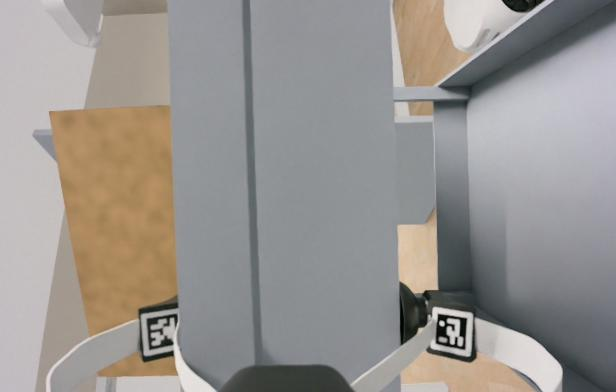

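Emit:
move:
  r1: {"base":{"rotate_rad":-0.26},"joints":{"wrist_yaw_rad":-0.43},"speeds":{"wrist_yaw_rad":0.5},"pace":"slow","contact_limits":{"rotate_rad":0.4}}
  blocking: false

Emit:
wait:
  seconds: 2

Emit:
move:
  r1: {"base":{"rotate_rad":-0.25},"joints":{"wrist_yaw_rad":0.0},"speeds":{"wrist_yaw_rad":0.5},"pace":"slow","contact_limits":{"rotate_rad":0.4}}
  blocking: false

Emit:
wait:
  seconds: 2
  cameras: ["r1_wrist_camera","r1_head_camera","r1_head_right_camera"]

Scene clock: 414.90 s.
move: r1 moving
r1.base_odometry: x=-3.971 y=-1.366 heading=+1.093
r1.turned_by_wheels: -0.125
r1.turned_by_imu: -0.125
r1.base_tilt: forward=-1.5 right=+1.3
r1.lidar_m: 0.63 2.40 2.18 2.21 2.69 2.89 2.93 2.83 2.53 2.56 1.57 0.53
r1.base_status: rotate_rad moving
r1.joint_positions: lift_m=+0.654 arm_m=+0.285 wrist_yaw_rad=-0.636 wrist_pitch_rad=+0.003 wrist_roll_rad=+1.569 gripper_m=-0.004
r1.joint_status: wrist_yaw_rad moving
r1.measured_speeds: translate_m=+0.002 strafe_m=+0.000 rotate_rad=-0.479 lift_m=+0.000 arm_m=+0.000 wrist_yaw_rad=+0.568 wrist_pitch_rad=+0.000 wrist_roll_rad=+0.000
r1.motor_effort: lift_m=+22(22) arm_m=+0(4) wheel_0=+14(22) wheel_1=+8(10) wheel_2=+11(11)
r1.servo_current: wrist_yaw_rad=52(91) wrist_pitch_rad=46(52) wrist_roll_rad=46(65) gripper_m=98(98)
r1.contact_limits: arm_m 0.1; rotate_rad 0.4
r1.hand_pose: x=+0.6361 y=-0.2416 z=+0.8312 quat_wxyz=(+0.672, +0.671, -0.220, -0.222) (m; r1's base frame)
r1.wrist_depth_mm: - - - 182 183 1808 - / - - - 185 185 - - / - 387 - 187 187 - - / - 404 - 188 189 - - / - 424 - 190 191 - - / - 430 - 192 193 166 - / - 170 - 194 173 1430 -
r2: as last shown
r2.turned_by_imu: +0.000
r2.base_tilt: forward=-0.7 right=+0.1
r2.lidar_m: 1.46 0.51 2.02 0.94 0.69 1.06 - 2.22 1.54 1.45 1.49 1.52
r2.motor_effort: lift_m=+19(19) arm_m=+4(4) wheel_0=+24(24) wheel_1=+7(7) wheel_2=+3(4)
r2.servo_current: wrist_yaw_rad=98(98) wrist_pitch_rad=39(46) wrist_roll_rad=52(65) gripper_m=104(111)
r2.contact_limits: arm_m 0.1; translate_m 0.7
r2.wrist_depth_mm: - 202 222 271 315 377 - / - 202 222 272 314 377 - / - 208 222 167 315 382 - / - 204 227 167 317 379 - / - 208 224 167 320 379 - / - 200 179 167 301 384 - / - 208 224 - 314 - -
pictures: none

Scene clock: 415.70 s.
earlier move: r1 done
r1.base_odometry: x=-3.971 y=-1.366 heading=+0.959
r1.turned_by_wheels: -0.134
r1.turned_by_imu: -0.135
r1.base_tilt: forward=-1.6 right=+1.2
r1.lidar_m: 0.63 2.63 2.17 2.20 2.46 2.90 2.90 3.03 2.55 2.53 1.56 0.58
r1.base_status: done
r1.joint_positions: lift_m=+0.654 arm_m=+0.285 wrist_yaw_rad=-0.433 wrist_pitch_rad=+0.003 wrist_roll_rad=+1.570 gripper_m=-0.004
r1.joint_status: all done
r1.measured_speeds: all 0
r1.motor_effort: lift_m=+22(22) arm_m=-4(4) wheel_0=+4(22) wheel_1=+4(10) wheel_2=+2(14)
r1.servo_current: wrist_yaw_rad=65(91) wrist_pitch_rad=39(52) wrist_roll_rad=39(65) gripper_m=91(98)
r1.contact_limits: arm_m 0.1; rotate_rad 0.4
r1.hand_pose: x=+0.6811 y=-0.2003 z=+0.8312 quat_wxyz=(+0.691, +0.690, -0.151, -0.153) (m; r1's base frame)
r1.wrist_depth_mm: - - - 189 190 1756 - / - - - 189 190 778 - / 392 389 - 190 190 - - / - 402 - 191 191 - - / - 421 - 192 191 - - / - 427 - 193 193 166 - / - 171 - 193 172 488 -
r2.base_odometry: x=-2.731 y=+1.068 heading=+3.035
r2.turned_by_wheels: +0.000
r2.turned_by_imu: +0.000
r2.base_tilt: forward=-0.6 right=+0.0
r2.lidar_m: 1.44 0.52 2.05 0.87 0.64 1.01 - 2.22 1.56 1.47 1.50 1.54
r2.base_status: not commanded
r2.joint_positions: lift_m=+0.940 arm_m=+0.205 wrist_yaw_rad=+1.146 wrist_pitch_rad=+0.001 wrist_roll_rad=+0.000 gripper_m=-0.029
r2.joint_status: not commanded
r2.measured_speeds: all 0
r2.motor_effort: lift_m=+19(19) arm_m=+4(4) wheel_0=+23(24) wheel_1=+7(8) wheel_2=+3(4)
r2.servo_current: wrist_yaw_rad=91(98) wrist_pitch_rad=39(46) wrist_roll_rad=39(65) gripper_m=104(111)
r2.contact_limits: arm_m 0.1; translate_m 0.7
r2.hand_pose: x=+0.5744 y=+0.2268 z=+1.1178 quat_wxyz=(+0.840, +0.000, +0.000, +0.542) (m; r2's base frame)
r2.wrist_depth_mm: - 202 221 271 317 375 - / - 203 223 273 315 377 - / - 206 223 167 315 377 - / - 203 228 167 319 377 - / - 208 223 167 319 382 - / - 200 179 167 303 382 - / - 208 224 - 310 - -
wait: 0.80 of 2 s (r1 has come to rest)
pictures: none

Scene clock: 416.20 s.
move: r1 moving
r1.base_odometry: x=-3.971 y=-1.366 heading=+0.833
r1.turned_by_wheels: -0.126
r1.turned_by_imu: -0.126
r1.base_tilt: forward=-1.6 right=+1.2
r1.lidar_m: 0.65 2.88 2.23 2.17 2.33 2.96 2.89 3.14 2.59 2.54 1.61 0.62
r1.base_status: rotate_rad moving
r1.joint_positions: lift_m=+0.654 arm_m=+0.285 wrist_yaw_rad=-0.224 wrist_pitch_rad=+0.003 wrist_roll_rad=+1.570 gripper_m=-0.004
r1.joint_status: wrist_yaw_rad moving
r1.measured_speeds: translate_m=-0.002 strafe_m=+0.001 rotate_rad=-0.487 lift_m=+0.000 arm_m=+0.000 wrist_yaw_rad=+0.505 wrist_pitch_rad=+0.000 wrist_roll_rad=+0.000
r1.motor_effort: lift_m=+22(22) arm_m=+4(4) wheel_0=+9(16) wheel_1=+5(10) wheel_2=+6(7)
r1.servo_current: wrist_yaw_rad=59(78) wrist_pitch_rad=39(46) wrist_roll_rad=65(65) gripper_m=85(98)
r1.contact_limits: arm_m 0.1; rotate_rad 0.4
r1.hand_pose: x=+0.7176 y=-0.1492 z=+0.8312 quat_wxyz=(+0.703, +0.702, -0.078, -0.080) (m; r1's base frame)
r1.wrist_depth_mm: - - - 183 184 1756 - / - 375 - 185 186 - - / - 387 - 187 187 - - / - 402 - 189 189 - - / - 418 - 190 191 - - / - 430 - 193 193 166 - / - 171 - 194 172 1499 -
r2: as last shown
r2.base_tilt: forward=-0.7 right=+0.0
r2.lidar_m: 1.44 0.49 2.04 0.80 0.61 0.97 - 2.22 1.54 1.45 1.51 1.55
r2.servo_current: wrist_yaw_rad=91(98) wrist_pitch_rad=39(46) wrist_roll_rad=39(52) gripper_m=104(111)
r2.contact_limits: arm_m 0.1; translate_m 0.7
r2.wrist_depth_mm: - 202 220 273 315 377 - / - 202 223 273 315 377 - / - 206 222 166 317 379 - / - 203 228 167 317 379 - / - 208 222 167 317 379 - / - 200 179 167 303 382 - / - 208 224 - 314 - -
pictures: none

Scene clock: 417.00 s.
earlier move: r1 done
r1.base_odometry: x=-3.971 y=-1.366 heading=+0.710
r1.turned_by_wheels: -0.123
r1.turned_by_imu: -0.123
r1.base_tilt: forward=-1.6 right=+1.3
r1.lidar_m: 0.63 2.98 2.30 2.20 2.25 3.01 2.92 3.03 2.68 2.54 2.61 0.67
r1.base_status: done
r1.joint_positions: lift_m=+0.654 arm_m=+0.285 wrist_yaw_rad=-0.003 wrist_pitch_rad=+0.003 wrist_roll_rad=+1.570 gripper_m=-0.004
r1.joint_status: all done
r1.measured_speeds: all 0
r1.motor_effort: lift_m=+22(22) arm_m=-4(4) wheel_0=+5(16) wheel_1=+1(10) wheel_2=+3(8)
r1.servo_current: wrist_yaw_rad=65(91) wrist_pitch_rad=33(46) wrist_roll_rad=46(65) gripper_m=91(98)
r1.contact_limits: arm_m 0.1; rotate_rad 0.4
r1.hand_pose: x=+0.7441 y=-0.0882 z=+0.8312 quat_wxyz=(+0.708, +0.707, +0.000, -0.002) (m; r1's base frame)
r1.wrist_depth_mm: - - - 182 183 1661 - / - 375 - 183 185 - - / - 389 - 186 187 - - / - 404 - 188 189 - - / - 421 - 190 191 - - / - 433 - 192 193 166 - / - 171 - 194 161 1537 -
r2.base_odometry: x=-2.731 y=+1.068 heading=+3.035
r2.turned_by_wheels: +0.000
r2.turned_by_imu: +0.000
r2.base_tilt: forward=-0.7 right=+0.0
r2.lidar_m: 1.44 0.51 2.06 0.68 0.62 0.92 - 2.20 1.53 1.45 1.52 1.55
r2.base_status: not commanded
r2.joint_positions: lift_m=+0.940 arm_m=+0.205 wrist_yaw_rad=+1.146 wrist_pitch_rad=+0.001 wrist_roll_rad=+0.000 gripper_m=-0.029
r2.joint_status: not commanded
r2.measured_speeds: all 0
r2.motor_effort: lift_m=+19(19) arm_m=+4(4) wheel_0=+24(24) wheel_1=+7(8) wheel_2=+3(4)
r2.servo_current: wrist_yaw_rad=104(104) wrist_pitch_rad=39(46) wrist_roll_rad=39(59) gripper_m=111(111)
r2.contact_limits: arm_m 0.1; translate_m 0.7
r2.hand_pose: x=+0.5744 y=+0.2268 z=+1.1178 quat_wxyz=(+0.840, +0.000, +0.000, +0.542) (m; r2's base frame)
r2.wrist_depth_mm: - 202 221 272 314 377 - / - 202 222 273 315 379 - / - 206 223 166 319 377 - / - 204 227 167 319 379 - / - 208 224 167 319 382 - / - 200 179 167 303 382 - / - 208 224 - 314 - -
wait: 0.80 of 2 s (r1 has come to rest)
pictures: r1_head_camera, r1_head_right_camera, r1_wrist_camera
Images, in order (width x height): r1_head_camera 420x560, r1_head_right_camera 420x672, r1_wrist_camera 616x392.

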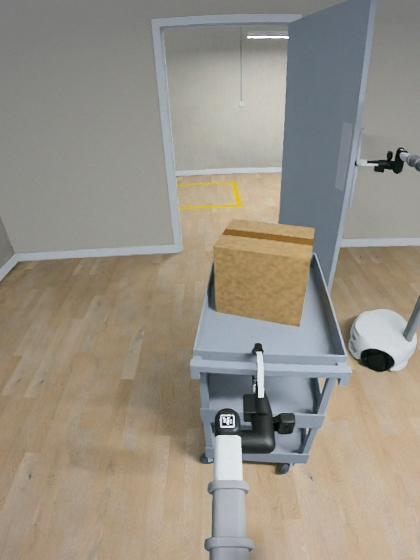

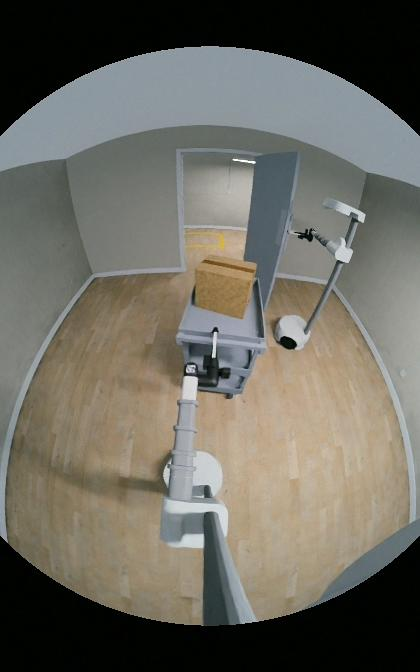

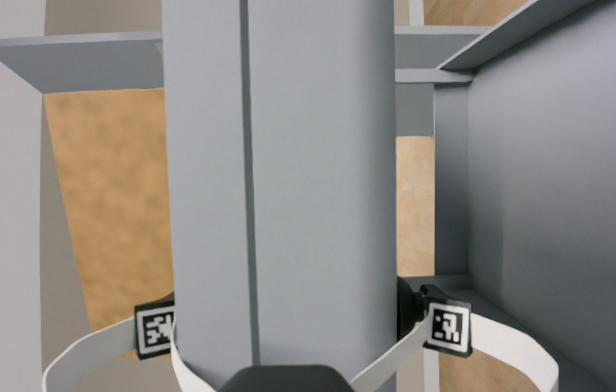

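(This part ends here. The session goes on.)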